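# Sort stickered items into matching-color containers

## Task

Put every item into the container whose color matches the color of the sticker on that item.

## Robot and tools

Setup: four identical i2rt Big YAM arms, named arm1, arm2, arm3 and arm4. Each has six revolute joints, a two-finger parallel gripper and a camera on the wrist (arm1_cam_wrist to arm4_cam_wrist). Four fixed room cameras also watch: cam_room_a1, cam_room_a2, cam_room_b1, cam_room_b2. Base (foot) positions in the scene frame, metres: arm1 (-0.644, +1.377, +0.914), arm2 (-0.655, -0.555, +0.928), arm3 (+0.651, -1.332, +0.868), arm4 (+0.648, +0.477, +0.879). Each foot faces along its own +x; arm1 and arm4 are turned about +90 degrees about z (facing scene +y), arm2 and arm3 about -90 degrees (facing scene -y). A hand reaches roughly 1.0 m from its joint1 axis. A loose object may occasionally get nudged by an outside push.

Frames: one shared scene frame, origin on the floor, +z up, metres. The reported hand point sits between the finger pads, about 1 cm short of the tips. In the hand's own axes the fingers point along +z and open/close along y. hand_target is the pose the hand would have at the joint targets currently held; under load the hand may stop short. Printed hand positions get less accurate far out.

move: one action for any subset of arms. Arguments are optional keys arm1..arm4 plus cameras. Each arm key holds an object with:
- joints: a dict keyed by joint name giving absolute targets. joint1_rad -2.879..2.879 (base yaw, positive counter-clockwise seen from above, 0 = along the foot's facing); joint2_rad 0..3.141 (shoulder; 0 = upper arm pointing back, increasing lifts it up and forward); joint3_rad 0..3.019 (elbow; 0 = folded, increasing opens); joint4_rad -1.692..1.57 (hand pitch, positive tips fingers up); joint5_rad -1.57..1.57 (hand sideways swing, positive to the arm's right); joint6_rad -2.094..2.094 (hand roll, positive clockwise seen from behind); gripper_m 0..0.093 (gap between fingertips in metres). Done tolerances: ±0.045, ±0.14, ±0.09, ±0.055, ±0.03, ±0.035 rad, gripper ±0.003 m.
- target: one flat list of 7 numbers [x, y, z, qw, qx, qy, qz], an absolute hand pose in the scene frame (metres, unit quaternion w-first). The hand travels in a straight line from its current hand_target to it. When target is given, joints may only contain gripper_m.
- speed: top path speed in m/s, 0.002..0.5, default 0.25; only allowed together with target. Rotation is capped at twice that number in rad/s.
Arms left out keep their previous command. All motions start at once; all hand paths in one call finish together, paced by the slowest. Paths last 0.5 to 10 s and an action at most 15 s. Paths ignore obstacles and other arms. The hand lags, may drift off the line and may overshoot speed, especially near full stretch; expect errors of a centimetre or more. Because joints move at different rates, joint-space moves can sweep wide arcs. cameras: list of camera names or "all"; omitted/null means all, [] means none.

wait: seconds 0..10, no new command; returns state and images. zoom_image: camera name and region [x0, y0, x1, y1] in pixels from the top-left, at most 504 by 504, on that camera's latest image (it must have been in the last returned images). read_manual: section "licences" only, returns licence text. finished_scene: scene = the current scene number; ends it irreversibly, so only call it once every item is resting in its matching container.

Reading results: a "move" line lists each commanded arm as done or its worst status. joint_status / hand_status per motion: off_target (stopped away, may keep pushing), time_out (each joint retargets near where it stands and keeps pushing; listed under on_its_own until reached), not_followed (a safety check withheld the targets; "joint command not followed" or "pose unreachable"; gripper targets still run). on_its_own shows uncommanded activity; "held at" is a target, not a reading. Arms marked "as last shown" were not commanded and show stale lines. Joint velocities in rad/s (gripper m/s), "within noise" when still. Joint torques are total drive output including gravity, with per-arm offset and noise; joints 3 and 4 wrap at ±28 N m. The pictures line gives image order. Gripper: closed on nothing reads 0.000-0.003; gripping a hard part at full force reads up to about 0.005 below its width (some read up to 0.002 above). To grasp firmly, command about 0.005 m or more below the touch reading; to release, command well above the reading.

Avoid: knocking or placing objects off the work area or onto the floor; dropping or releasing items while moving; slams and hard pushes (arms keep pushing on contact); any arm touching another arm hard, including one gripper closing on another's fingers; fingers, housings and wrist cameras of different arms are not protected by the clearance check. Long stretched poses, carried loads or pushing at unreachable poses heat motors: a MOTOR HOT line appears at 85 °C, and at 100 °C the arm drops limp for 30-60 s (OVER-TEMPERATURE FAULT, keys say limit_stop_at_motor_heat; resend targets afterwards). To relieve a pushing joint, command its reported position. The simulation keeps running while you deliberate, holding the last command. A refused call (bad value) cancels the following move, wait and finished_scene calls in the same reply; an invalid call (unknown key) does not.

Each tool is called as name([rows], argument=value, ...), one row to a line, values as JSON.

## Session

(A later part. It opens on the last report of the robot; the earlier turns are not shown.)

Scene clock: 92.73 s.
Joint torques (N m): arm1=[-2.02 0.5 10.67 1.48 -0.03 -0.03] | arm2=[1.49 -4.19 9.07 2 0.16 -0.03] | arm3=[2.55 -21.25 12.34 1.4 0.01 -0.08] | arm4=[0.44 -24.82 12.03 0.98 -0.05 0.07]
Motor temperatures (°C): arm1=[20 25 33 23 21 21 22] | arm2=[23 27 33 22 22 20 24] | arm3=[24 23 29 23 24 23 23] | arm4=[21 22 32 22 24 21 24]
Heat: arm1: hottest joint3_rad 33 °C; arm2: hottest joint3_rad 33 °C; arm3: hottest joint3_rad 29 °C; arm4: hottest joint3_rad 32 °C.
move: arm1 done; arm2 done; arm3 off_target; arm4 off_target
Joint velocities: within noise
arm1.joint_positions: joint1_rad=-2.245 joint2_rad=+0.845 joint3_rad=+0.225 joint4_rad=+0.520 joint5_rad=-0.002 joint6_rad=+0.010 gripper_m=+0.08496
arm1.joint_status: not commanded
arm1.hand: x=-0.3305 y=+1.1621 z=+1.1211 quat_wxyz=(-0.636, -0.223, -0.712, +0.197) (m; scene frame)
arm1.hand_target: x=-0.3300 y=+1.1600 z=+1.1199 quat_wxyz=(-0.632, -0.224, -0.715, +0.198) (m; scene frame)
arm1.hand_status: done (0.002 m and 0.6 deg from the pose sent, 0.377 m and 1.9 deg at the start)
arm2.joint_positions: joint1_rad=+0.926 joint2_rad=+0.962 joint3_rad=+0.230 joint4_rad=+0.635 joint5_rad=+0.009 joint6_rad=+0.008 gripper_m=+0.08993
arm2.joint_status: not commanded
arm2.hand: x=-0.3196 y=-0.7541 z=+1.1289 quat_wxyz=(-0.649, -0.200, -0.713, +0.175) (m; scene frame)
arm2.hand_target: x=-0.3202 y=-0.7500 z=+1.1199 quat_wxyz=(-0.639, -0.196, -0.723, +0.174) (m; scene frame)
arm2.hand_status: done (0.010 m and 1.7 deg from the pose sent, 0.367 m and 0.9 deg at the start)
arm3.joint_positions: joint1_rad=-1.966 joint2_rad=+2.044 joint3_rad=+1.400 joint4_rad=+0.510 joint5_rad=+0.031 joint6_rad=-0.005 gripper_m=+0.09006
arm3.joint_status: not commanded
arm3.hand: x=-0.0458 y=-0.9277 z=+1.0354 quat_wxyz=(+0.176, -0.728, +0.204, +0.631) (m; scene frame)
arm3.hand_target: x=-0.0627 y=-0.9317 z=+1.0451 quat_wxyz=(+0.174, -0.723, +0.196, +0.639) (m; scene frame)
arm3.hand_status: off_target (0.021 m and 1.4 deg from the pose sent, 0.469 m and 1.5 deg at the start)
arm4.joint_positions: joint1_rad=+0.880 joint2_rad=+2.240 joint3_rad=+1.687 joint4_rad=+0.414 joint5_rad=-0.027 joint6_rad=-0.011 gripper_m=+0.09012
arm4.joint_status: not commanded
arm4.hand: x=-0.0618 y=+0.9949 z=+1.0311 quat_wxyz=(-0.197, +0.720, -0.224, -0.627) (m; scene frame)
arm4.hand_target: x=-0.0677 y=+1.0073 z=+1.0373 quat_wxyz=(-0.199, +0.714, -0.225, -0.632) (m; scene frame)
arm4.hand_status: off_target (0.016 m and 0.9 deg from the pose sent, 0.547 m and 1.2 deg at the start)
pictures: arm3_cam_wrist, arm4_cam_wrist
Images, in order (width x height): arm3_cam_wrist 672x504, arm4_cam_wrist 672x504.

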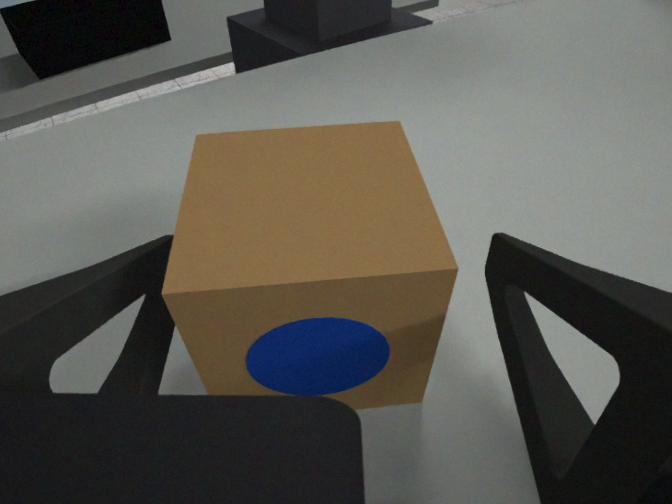

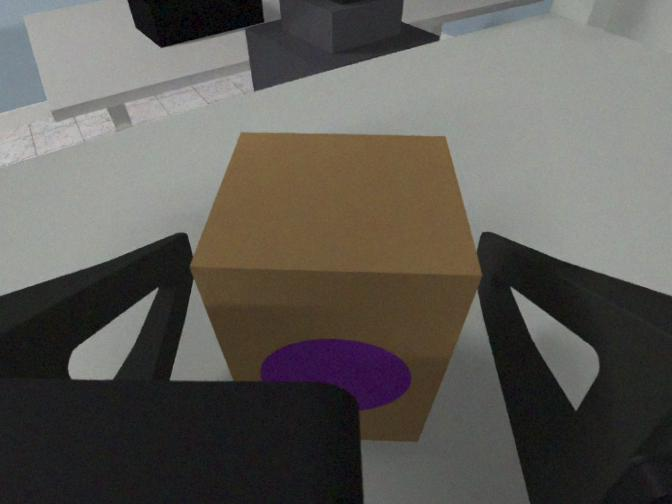

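move(arm3={"joints": {"gripper_m": 0.042}}, arm4={"joints": {"gripper_m": 0.034}}, cameras=[])

move(arm3={"target": [-0.06, -0.93, 1.12, 0.174, -0.723, 0.196, 0.639], "speed": 0.3}, arm4={"target": [-0.06, 1.0, 1.12, 0.199, -0.714, 0.225, 0.632], "speed": 0.3}, cameras=[])

move(arm3={"target": [0.33, -1.145, 1.17, 0.174, -0.723, 0.196, 0.639], "speed": 0.5}, arm4={"target": [0.36, 0.69, 1.15, 0.199, -0.714, 0.225, 0.632], "speed": 0.5}, cameras=[])

move(arm3={"joints": {"joint1_rad": 0.993, "joint2_rad": 0.5, "joint3_rad": 0.9, "joint4_rad": -1.0, "joint5_rad": 0, "joint6_rad": -0.654}}, arm4={"joints": {"joint1_rad": -1.13, "joint2_rad": 1.902, "joint3_rad": 1.284, "joint4_rad": -0.957, "joint5_rad": 0, "joint6_rad": 0.576}}, cameras=[])

move(arm3={"joints": {"joint2_rad": 2.2125, "joint3_rad": 1.82, "joint4_rad": -1.17}}, cameras=["arm3_cam_wrist", "arm4_cam_wrist"])

Scene clock: 140.03 s.
Joint torques (N m): arm1=[-2.2 -0.62 10.69 1.39 -0.06 0.04] | arm2=[1.49 -4.31 9.06 1.99 0.16 -0.04] | arm3=[2.37 -21.3 12.36 1.47 -0.03 -0.08] | arm4=[0.21 -24.41 12.14 0.98 0 0.05]
Motor temperatures (°C): arm1=[20 24 32 23 21 21 21] | arm2=[23 25 31 22 22 20 23] | arm3=[24 24 30 23 24 23 23] | arm4=[21 25 35 22 24 21 24]
Heat: arm1: hottest joint3_rad 32 °C; arm2: hottest joint3_rad 31 °C; arm3: hottest joint3_rad 30 °C; arm4: hottest joint3_rad 35 °C.
move: arm3 off_target; arm4 off_target
Joint velocities: within noise
arm1, arm2: as last shown
arm2.hand_target: x=-0.3202 y=-0.7501 z=+1.1200 quat_wxyz=(-0.639, -0.196, -0.723, +0.174) (m; scene frame)
arm3.joint_positions: joint1_rad=-1.965 joint2_rad=+2.044 joint3_rad=+1.400 joint4_rad=+0.509 joint5_rad=+0.031 joint6_rad=-0.007 gripper_m=+0.05318
arm3.joint_status: gripper_m off_target (ended at +0.05321, target +0.04200)
arm3.hand: x=-0.0460 y=-0.9281 z=+1.0352 quat_wxyz=(+0.176, -0.728, +0.204, +0.630) (m; scene frame)
arm3.hand_target: x=-0.0628 y=-0.9319 z=+1.0451 quat_wxyz=(+0.174, -0.723, +0.196, +0.639) (m; scene frame)
arm3.hand_status: not commanded
arm4.joint_positions: joint1_rad=+0.880 joint2_rad=+2.240 joint3_rad=+1.687 joint4_rad=+0.414 joint5_rad=-0.028 joint6_rad=-0.011 gripper_m=+0.04401
arm4.joint_status: gripper_m off_target (ended at +0.04404, target +0.03400)
arm4.hand: x=-0.0618 y=+0.9948 z=+1.0311 quat_wxyz=(-0.196, +0.720, -0.224, -0.627) (m; scene frame)
arm4.hand_target: x=-0.0678 y=+1.0071 z=+1.0373 quat_wxyz=(-0.199, +0.714, -0.225, -0.632) (m; scene frame)
arm4.hand_status: not commanded
pictures: none
No camera images: "cameras" was empty.

Scene clock: 141.23 s.
Joint torques (N m): arm1=[-2.43 0.38 10.74 1.48 -0.06 0.01] | arm2=[1.55 -4.31 9.05 2 0.15 -0.04] | arm3=[2.32 -23.36 13.19 1.69 -0.1 -0.08] | arm4=[0.79 -26.75 12.29 1.1 0.06 0.07]
Motor temperatures (°C): arm1=[20 24 32 23 21 21 21] | arm2=[23 25 31 22 22 20 23] | arm3=[24 24 30 23 24 23 23] | arm4=[21 25 35 22 24 21 25]
Heat: arm1: hottest joint3_rad 32 °C; arm2: hottest joint3_rad 31 °C; arm3: hottest joint3_rad 30 °C; arm4: hottest joint3_rad 35 °C.
move: arm3 off_target; arm4 off_target
Joint velocities: within noise
arm1, arm2: as last shown
arm3.joint_positions: joint1_rad=-1.965 joint2_rad=+1.959 joint3_rad=+1.441 joint4_rad=+0.349 joint5_rad=+0.030 joint6_rad=-0.008 gripper_m=+0.05319
arm3.joint_status: not commanded
arm3.hand: x=-0.0447 y=-0.9285 z=+1.0852 quat_wxyz=(+0.173, -0.739, +0.205, +0.618) (m; scene frame)
arm3.hand_target: x=-0.0579 y=-0.9313 z=+1.1200 quat_wxyz=(+0.174, -0.723, +0.196, +0.639) (m; scene frame)
arm3.hand_status: off_target (0.038 m and 3.3 deg from the pose sent, 0.086 m and 1.5 deg at the start)
arm4.joint_positions: joint1_rad=+0.880 joint2_rad=+2.138 joint3_rad=+1.694 joint4_rad=+0.277 joint5_rad=-0.028 joint6_rad=-0.011 gripper_m=+0.04401
arm4.joint_status: not commanded
arm4.hand: x=-0.0546 y=+0.9899 z=+1.0890 quat_wxyz=(-0.193, +0.729, -0.227, -0.617) (m; scene frame)
arm4.hand_target: x=-0.0583 y=+0.9987 z=+1.1201 quat_wxyz=(-0.199, +0.714, -0.225, -0.632) (m; scene frame)
arm4.hand_status: off_target (0.033 m and 2.5 deg from the pose sent, 0.089 m and 1.0 deg at the start)
pictures: none
No camera images: "cameras" was empty.

Scene clock: 143.17 s.
Joint torques (N m): arm1=[-1.96 0.32 10.78 1.32 -0.01 0.01] | arm2=[1.55 -4.25 9.05 1.99 0.16 -0.04] | arm3=[2.14 -1.32 10.07 1.74 0.05 -0.07] | arm4=[0.56 -0.15 10.51 1.1 -0.06 0.04]
Motor temperatures (°C): arm1=[20 24 32 23 21 21 21] | arm2=[23 25 31 22 22 20 23] | arm3=[24 24 30 23 24 23 23] | arm4=[21 25 36 22 24 21 25]
Heat: arm1: hottest joint3_rad 32 °C; arm2: hottest joint3_rad 31 °C; arm3: hottest joint3_rad 30 °C; arm4: hottest joint3_rad 36 °C.
move: arm3 done; arm4 done
Joint velocities: within noise
arm1, arm2: as last shown
arm3.joint_positions: joint1_rad=-1.965 joint2_rad=+0.601 joint3_rad=+0.426 joint4_rad=+0.066 joint5_rad=+0.028 joint6_rad=-0.008 gripper_m=+0.05319
arm3.joint_status: not commanded
arm3.hand: x=+0.3326 y=-1.1413 z=+1.1718 quat_wxyz=(+0.178, -0.720, +0.200, +0.640) (m; scene frame)
arm3.hand_target: x=+0.3300 y=-1.1450 z=+1.1700 quat_wxyz=(+0.174, -0.723, +0.196, +0.639) (m; scene frame)
arm3.hand_status: done (0.005 m and 0.7 deg from the pose sent, 0.441 m and 3.2 deg at the start)
arm4.joint_positions: joint1_rad=+0.874 joint2_rad=+0.582 joint3_rad=+0.320 joint4_rad=+0.143 joint5_rad=-0.034 joint6_rad=-0.011 gripper_m=+0.04402
arm4.joint_status: not commanded
arm4.hand: x=+0.3606 y=+0.6868 z=+1.1465 quat_wxyz=(-0.199, +0.714, -0.223, -0.634) (m; scene frame)
arm4.hand_target: x=+0.3601 y=+0.6900 z=+1.1500 quat_wxyz=(-0.199, +0.714, -0.225, -0.632) (m; scene frame)
arm4.hand_status: done (0.005 m and 0.3 deg from the pose sent, 0.515 m and 2.5 deg at the start)
pictures: none
No camera images: "cameras" was empty.

Scene clock: 145.50 s.
Joint torques (N m): arm1=[-2.37 0.26 10.74 1.54 -0.07 -0.04] | arm2=[1.49 -4.25 9.06 2.02 0.16 -0.04] | arm3=[1.9 0.38 13.26 1.39 0.08 -0.07] | arm4=[1.03 -19.37 8.66 -0.32 0.07 0.14]
Motor temperatures (°C): arm1=[20 24 32 23 21 21 21] | arm2=[23 25 31 22 22 20 23] | arm3=[24 24 30 23 24 23 23] | arm4=[21 25 36 22 24 21 25]
Heat: arm1: hottest joint3_rad 32 °C; arm2: hottest joint3_rad 31 °C; arm3: hottest joint3_rad 30 °C; arm4: hottest joint3_rad 36 °C.
move: arm3 done; arm4 done
Joint velocities: within noise
arm1, arm2: as last shown
arm3.joint_positions: joint1_rad=+0.983 joint2_rad=+0.501 joint3_rad=+0.857 joint4_rad=-0.996 joint5_rad=-0.002 joint6_rad=-0.647 gripper_m=+0.05318
arm3.joint_status: all done
arm3.hand: x=+0.8612 y=-1.5076 z=+1.2283 quat_wxyz=(-0.351, -0.025, -0.891, +0.287) (m; scene frame)
arm3.hand_target: x=+0.8621 y=-1.5048 z=+1.2516 quat_wxyz=(-0.364, -0.018, -0.882, +0.298) (m; scene frame)
arm3.hand_status: not commanded
arm4.joint_positions: joint1_rad=-1.136 joint2_rad=+1.905 joint3_rad=+1.253 joint4_rad=-0.946 joint5_rad=+0.001 joint6_rad=+0.564 gripper_m=+0.04408
arm4.joint_status: all done
arm4.hand: x=+1.0952 y=+0.7158 z=+0.8643 quat_wxyz=(+0.014, -0.036, -0.999, +0.009) (m; scene frame)
arm4.hand_target: x=+1.1046 y=+0.7248 z=+0.8754 quat_wxyz=(+0.004, -0.039, -0.999, +0.003) (m; scene frame)
arm4.hand_status: not commanded
pictures: none
No camera images: "cameras" was empty.

Scene clock: 147.47 s.
Joint torques (N m): arm1=[-2.14 0.15 10.67 1.4 -0.05 -0.03] | arm2=[1.61 -4.19 9.09 1.98 0.16 -0.04] | arm3=[1.85 -26.17 11.29 -0.36 0.06 -0.12] | arm4=[1.14 -19.6 8.72 -0.44 0.08 0.16]
Motor temperatures (°C): arm1=[20 24 32 23 21 21 21] | arm2=[23 25 31 22 22 20 23] | arm3=[24 24 30 23 24 23 24] | arm4=[21 25 36 22 24 21 25]
Heat: arm1: hottest joint3_rad 32 °C; arm2: hottest joint3_rad 31 °C; arm3: hottest joint3_rad 30 °C; arm4: hottest joint3_rad 36 °C.
move: arm3 done
Joint velocities: within noise
arm1, arm2, arm4: as last shown
arm3.joint_positions: joint1_rad=+0.983 joint2_rad=+2.232 joint3_rad=+1.778 joint4_rad=-1.165 joint5_rad=-0.002 joint6_rad=-0.648 gripper_m=+0.05319
arm3.joint_status: all done
arm3.hand: x=+1.1362 y=-1.7483 z=+0.8483 quat_wxyz=(+0.017, -0.031, -0.999, -0.009) (m; scene frame)
arm3.hand_target: x=+1.1543 y=-1.7551 z=+0.8750 quat_wxyz=(-0.004, -0.022, -1.000, +0.009) (m; scene frame)
arm3.hand_status: not commanded
pictures: arm3_cam_wrist, arm4_cam_wrist
Images, in order (width x height): arm3_cam_wrist 672x504, arm4_cam_wrist 672x504.

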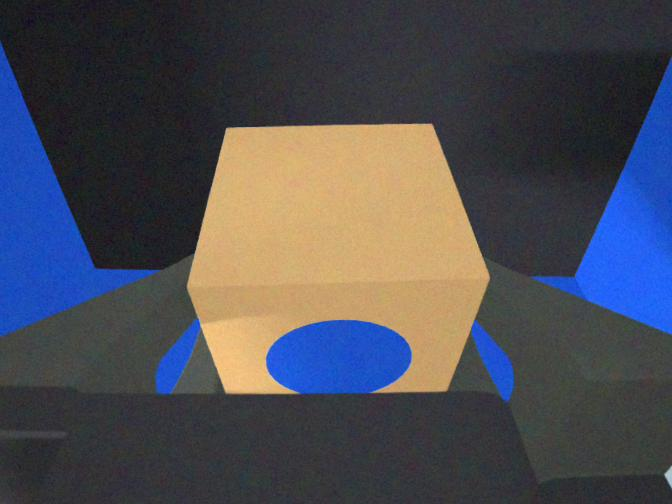

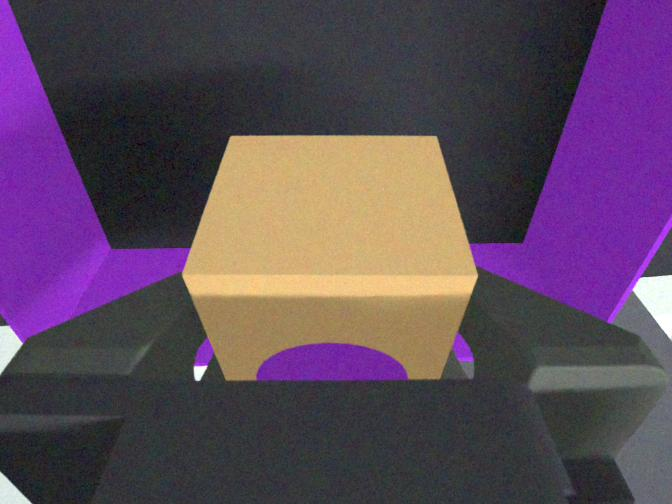

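move(arm3={"target": [1.155, -1.757, 0.747, 0, 0.0218, 0.9998, 0]}, arm4={"target": [1.12, 0.726, 0.724, 0, 0.0393, 0.9992, 0]}, cameras=["arm3_cam_wrist", "arm4_cam_wrist"])

move(arm3={"joints": {"gripper_m": 0.08}}, arm4={"joints": {"gripper_m": 0.075}}, cameras=[])

move(arm3={"target": [1.13, -1.735, 0.95, 0, 0.0218, 0.9998, 0], "speed": 0.4}, arm4={"target": [1.09, 0.71, 0.95, 0, 0.0393, 0.9992, 0], "speed": 0.4}, cameras=["arm3_cam_wrist", "arm4_cam_wrist", "cam_room_a1", "cam_room_a2"])

Scene clock: 155.33 s.
Joint torques (N m): arm1=[-2.02 -0.03 10.82 1.61 -0.06 0.01] | arm2=[1.49 -4.19 9.03 1.99 0.16 -0.04] | arm3=[1.38 -22.65 8.35 0.59 -0.16 -0.12] | arm4=[0.67 -18.67 6.54 0.31 0.07 0.03]
Motor temperatures (°C): arm1=[20 24 32 23 21 21 21] | arm2=[23 25 31 22 22 20 23] | arm3=[24 25 31 23 24 23 24] | arm4=[21 26 37 22 24 21 25]
Heat: arm1: hottest joint3_rad 32 °C; arm2: hottest joint3_rad 31 °C; arm3: hottest joint3_rad 31 °C; arm4: hottest joint3_rad 37 °C.
move: arm3 off_target; arm4 off_target
Joint velocities: within noise
arm1, arm2: as last shown
arm3.joint_positions: joint1_rad=+0.985 joint2_rad=+2.369 joint3_rad=+1.779 joint4_rad=-0.990 joint5_rad=-0.006 joint6_rad=-0.650 gripper_m=+0.05319
arm3.joint_status: not commanded
arm3.hand: x=+1.1502 y=-1.7582 z=+0.7615 quat_wxyz=(+0.001, -0.028, -1.000, +0.002) (m; scene frame)
arm3.hand_target: x=+1.1547 y=-1.7566 z=+0.7473 quat_wxyz=(+0.000, -0.022, -1.000, +0.000) (m; scene frame)
arm3.hand_status: off_target (0.015 m and 0.7 deg from the pose sent, 0.104 m and 2.5 deg at the start)
arm4.joint_positions: joint1_rad=-1.137 joint2_rad=+2.172 joint3_rad=+1.264 joint4_rad=-0.660 joint5_rad=+0.001 joint6_rad=+0.564 gripper_m=+0.04408
arm4.joint_status: not commanded
arm4.hand: x=+1.1130 y=+0.7246 z=+0.7334 quat_wxyz=(+0.001, -0.037, -0.999, +0.002) (m; scene frame)
arm4.hand_target: x=+1.1198 y=+0.7259 z=+0.7243 quat_wxyz=(+0.000, -0.039, -0.999, +0.000) (m; scene frame)
arm4.hand_status: off_target (0.012 m and 0.3 deg from the pose sent, 0.143 m and 2.0 deg at the start)
pictures: arm3_cam_wrist, arm4_cam_wrist
Images, in order (width x height): arm3_cam_wrist 672x504, arm4_cam_wrist 672x504.

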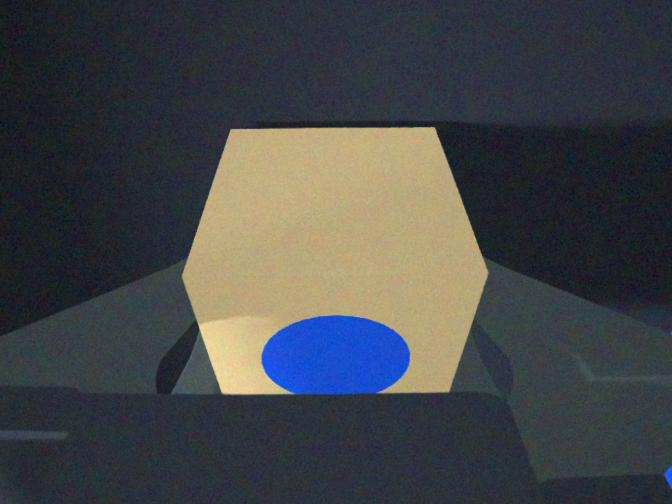

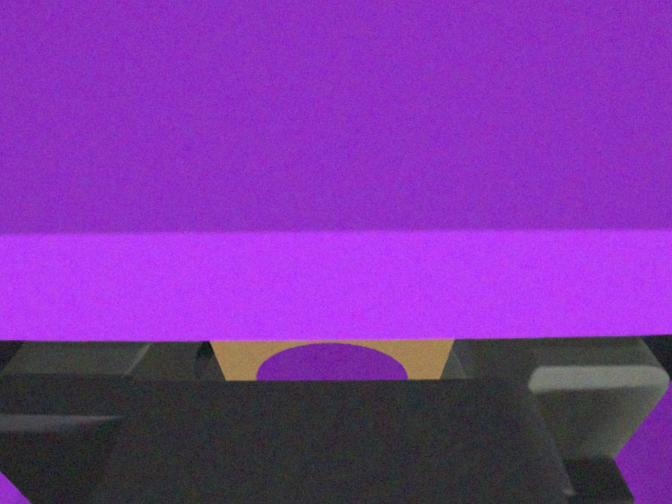

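Scene clock: 155.90 s.
Joint torques (N m): arm1=[-2.14 0.62 10.76 1.39 -0.03 0.01] | arm2=[1.55 -4.37 9.07 1.99 0.16 -0.04] | arm3=[1.38 -23.41 8.27 0.32 -0.11 -0.13] | arm4=[0.56 -18.55 6.6 0.4 0.07 0.06]
Motor temperatures (°C): arm1=[20 24 32 23 21 21 21] | arm2=[23 25 31 22 22 20 23] | arm3=[24 25 31 23 24 23 24] | arm4=[21 26 37 22 24 21 25]
Heat: arm1: hottest joint3_rad 32 °C; arm2: hottest joint3_rad 31 °C; arm3: hottest joint3_rad 31 °C; arm4: hottest joint3_rad 37 °C.
move: arm3 done; arm4 done
Joint velocities: within noise
arm1, arm2: as last shown
arm3.joint_positions: joint1_rad=+0.985 joint2_rad=+2.379 joint3_rad=+1.779 joint4_rad=-0.984 joint5_rad=-0.008 joint6_rad=-0.650 gripper_m=+0.07996
arm3.joint_status: all done
arm3.hand: x=+1.1497 y=-1.7575 z=+0.7555 quat_wxyz=(+0.002, -0.028, -1.000, +0.000) (m; scene frame)
arm3.hand_target: x=+1.1547 y=-1.7566 z=+0.7472 quat_wxyz=(+0.000, -0.022, -1.000, +0.000) (m; scene frame)
arm3.hand_status: not commanded
arm4.joint_positions: joint1_rad=-1.137 joint2_rad=+2.172 joint3_rad=+1.264 joint4_rad=-0.660 joint5_rad=+0.001 joint6_rad=+0.564 gripper_m=+0.07491
arm4.joint_status: all done
arm4.hand: x=+1.1130 y=+0.7246 z=+0.7334 quat_wxyz=(+0.001, -0.037, -0.999, +0.002) (m; scene frame)
arm4.hand_target: x=+1.1198 y=+0.7259 z=+0.7243 quat_wxyz=(+0.000, -0.039, -0.999, +0.000) (m; scene frame)
arm4.hand_status: not commanded
pictures: none
No camera images: "cameras" was empty.

Scene clock: 157.33 s.
Joint torques (N m): arm1=[-1.85 0.38 10.67 1.44 -0.08 0] | arm2=[1.55 -4.19 9.06 1.99 0.15 -0.04] | arm3=[1.32 -21.19 10.77 -0.43 -0.11 -0.11] | arm4=[0.5 -15.21 9.29 -0.36 0.08 0.04]
Motor temperatures (°C): arm1=[20 24 32 23 21 21 21] | arm2=[23 25 31 22 22 20 23] | arm3=[24 25 31 23 24 23 24] | arm4=[21 26 37 22 24 21 25]
Heat: arm1: hottest joint3_rad 32 °C; arm2: hottest joint3_rad 31 °C; arm3: hottest joint3_rad 31 °C; arm4: hottest joint3_rad 37 °C.
move: arm3 done; arm4 done
Joint velocities: within noise
arm1.joint_positions: joint1_rad=-2.245 joint2_rad=+0.845 joint3_rad=+0.225 joint4_rad=+0.520 joint5_rad=-0.002 joint6_rad=+0.010 gripper_m=+0.08496
arm1.joint_status: not commanded
arm1.hand: x=-0.3305 y=+1.1621 z=+1.1211 quat_wxyz=(-0.636, -0.223, -0.712, +0.197) (m; scene frame)
arm1.hand_target: x=-0.3300 y=+1.1600 z=+1.1199 quat_wxyz=(-0.632, -0.224, -0.715, +0.198) (m; scene frame)
arm1.hand_status: not commanded
arm2.joint_positions: joint1_rad=+0.926 joint2_rad=+0.962 joint3_rad=+0.230 joint4_rad=+0.635 joint5_rad=+0.009 joint6_rad=+0.008 gripper_m=+0.08993
arm2.joint_status: not commanded
arm2.hand: x=-0.3196 y=-0.7541 z=+1.1289 quat_wxyz=(-0.649, -0.200, -0.713, +0.175) (m; scene frame)
arm2.hand_target: x=-0.3202 y=-0.7501 z=+1.1200 quat_wxyz=(-0.639, -0.196, -0.723, +0.174) (m; scene frame)
arm2.hand_status: not commanded
arm3.joint_positions: joint1_rad=+0.985 joint2_rad=+2.054 joint3_rad=+1.755 joint4_rad=-1.284 joint5_rad=-0.008 joint6_rad=-0.652 gripper_m=+0.07996
arm3.joint_status: not commanded
arm3.hand: x=+1.1230 y=-1.7322 z=+0.9496 quat_wxyz=(+0.002, -0.027, -1.000, +0.000) (m; scene frame)
arm3.hand_target: x=+1.1300 y=-1.7348 z=+0.9500 quat_wxyz=(+0.000, -0.022, -1.000, +0.000) (m; scene frame)
arm3.hand_status: done (0.008 m and 0.7 deg from the pose sent, 0.197 m and 0.8 deg at the start)
arm4.joint_positions: joint1_rad=-1.137 joint2_rad=+1.725 joint3_rad=+1.261 joint4_rad=-1.088 joint5_rad=+0.001 joint6_rad=+0.564 gripper_m=+0.07491
arm4.joint_status: not commanded
arm4.hand: x=+1.0836 y=+0.7091 z=+0.9537 quat_wxyz=(-0.006, -0.037, -0.999, -0.002) (m; scene frame)
arm4.hand_target: x=+1.0898 y=+0.7099 z=+0.9499 quat_wxyz=(+0.000, -0.039, -0.999, +0.000) (m; scene frame)
arm4.hand_status: done (0.007 m and 0.8 deg from the pose sent, 0.218 m and 0.4 deg at the start)
pictures: arm3_cam_wrist, arm4_cam_wrist, cam_room_a1, cam_room_a2
Images, in order (width x height): arm3_cam_wrist 672x504, arm4_cam_wrist 672x504, cam_room_a1 672x504, cam_room_a2 672x504.

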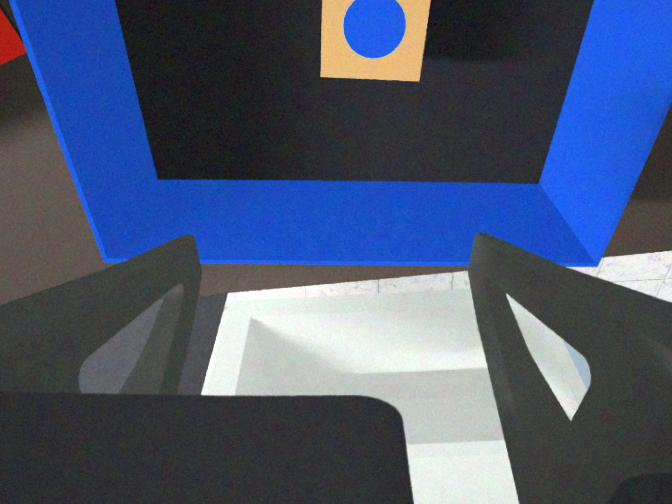

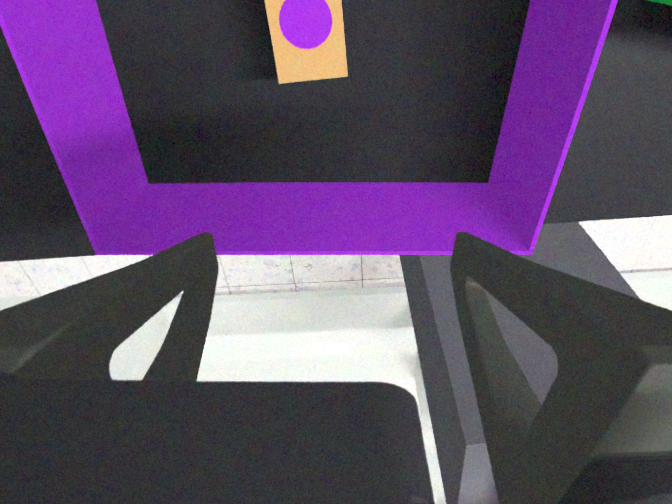

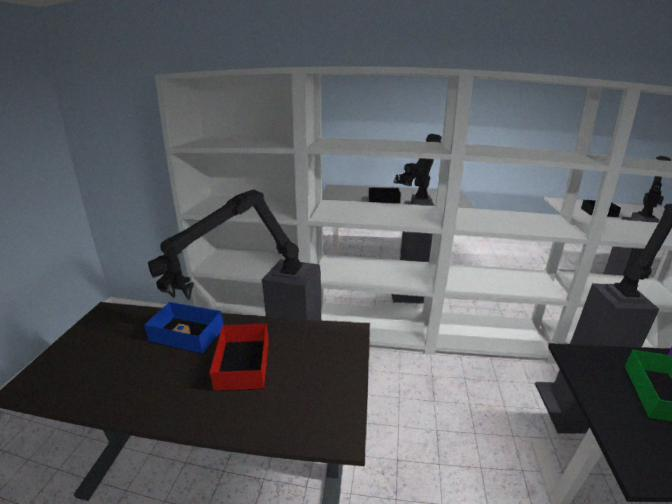

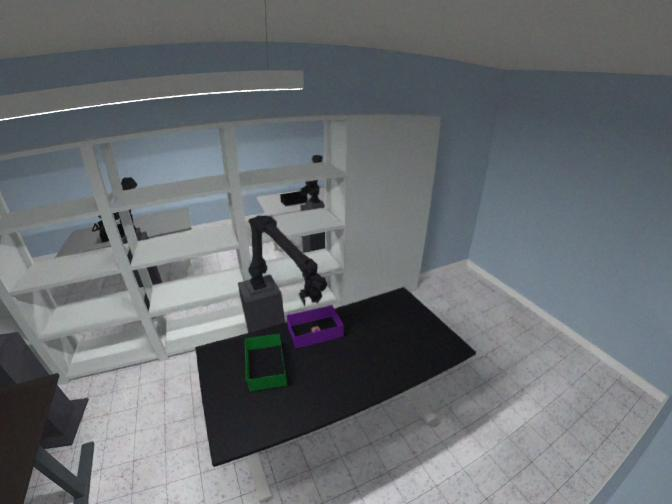

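finished_scene(scene=3)

The scene is finished: the task was done.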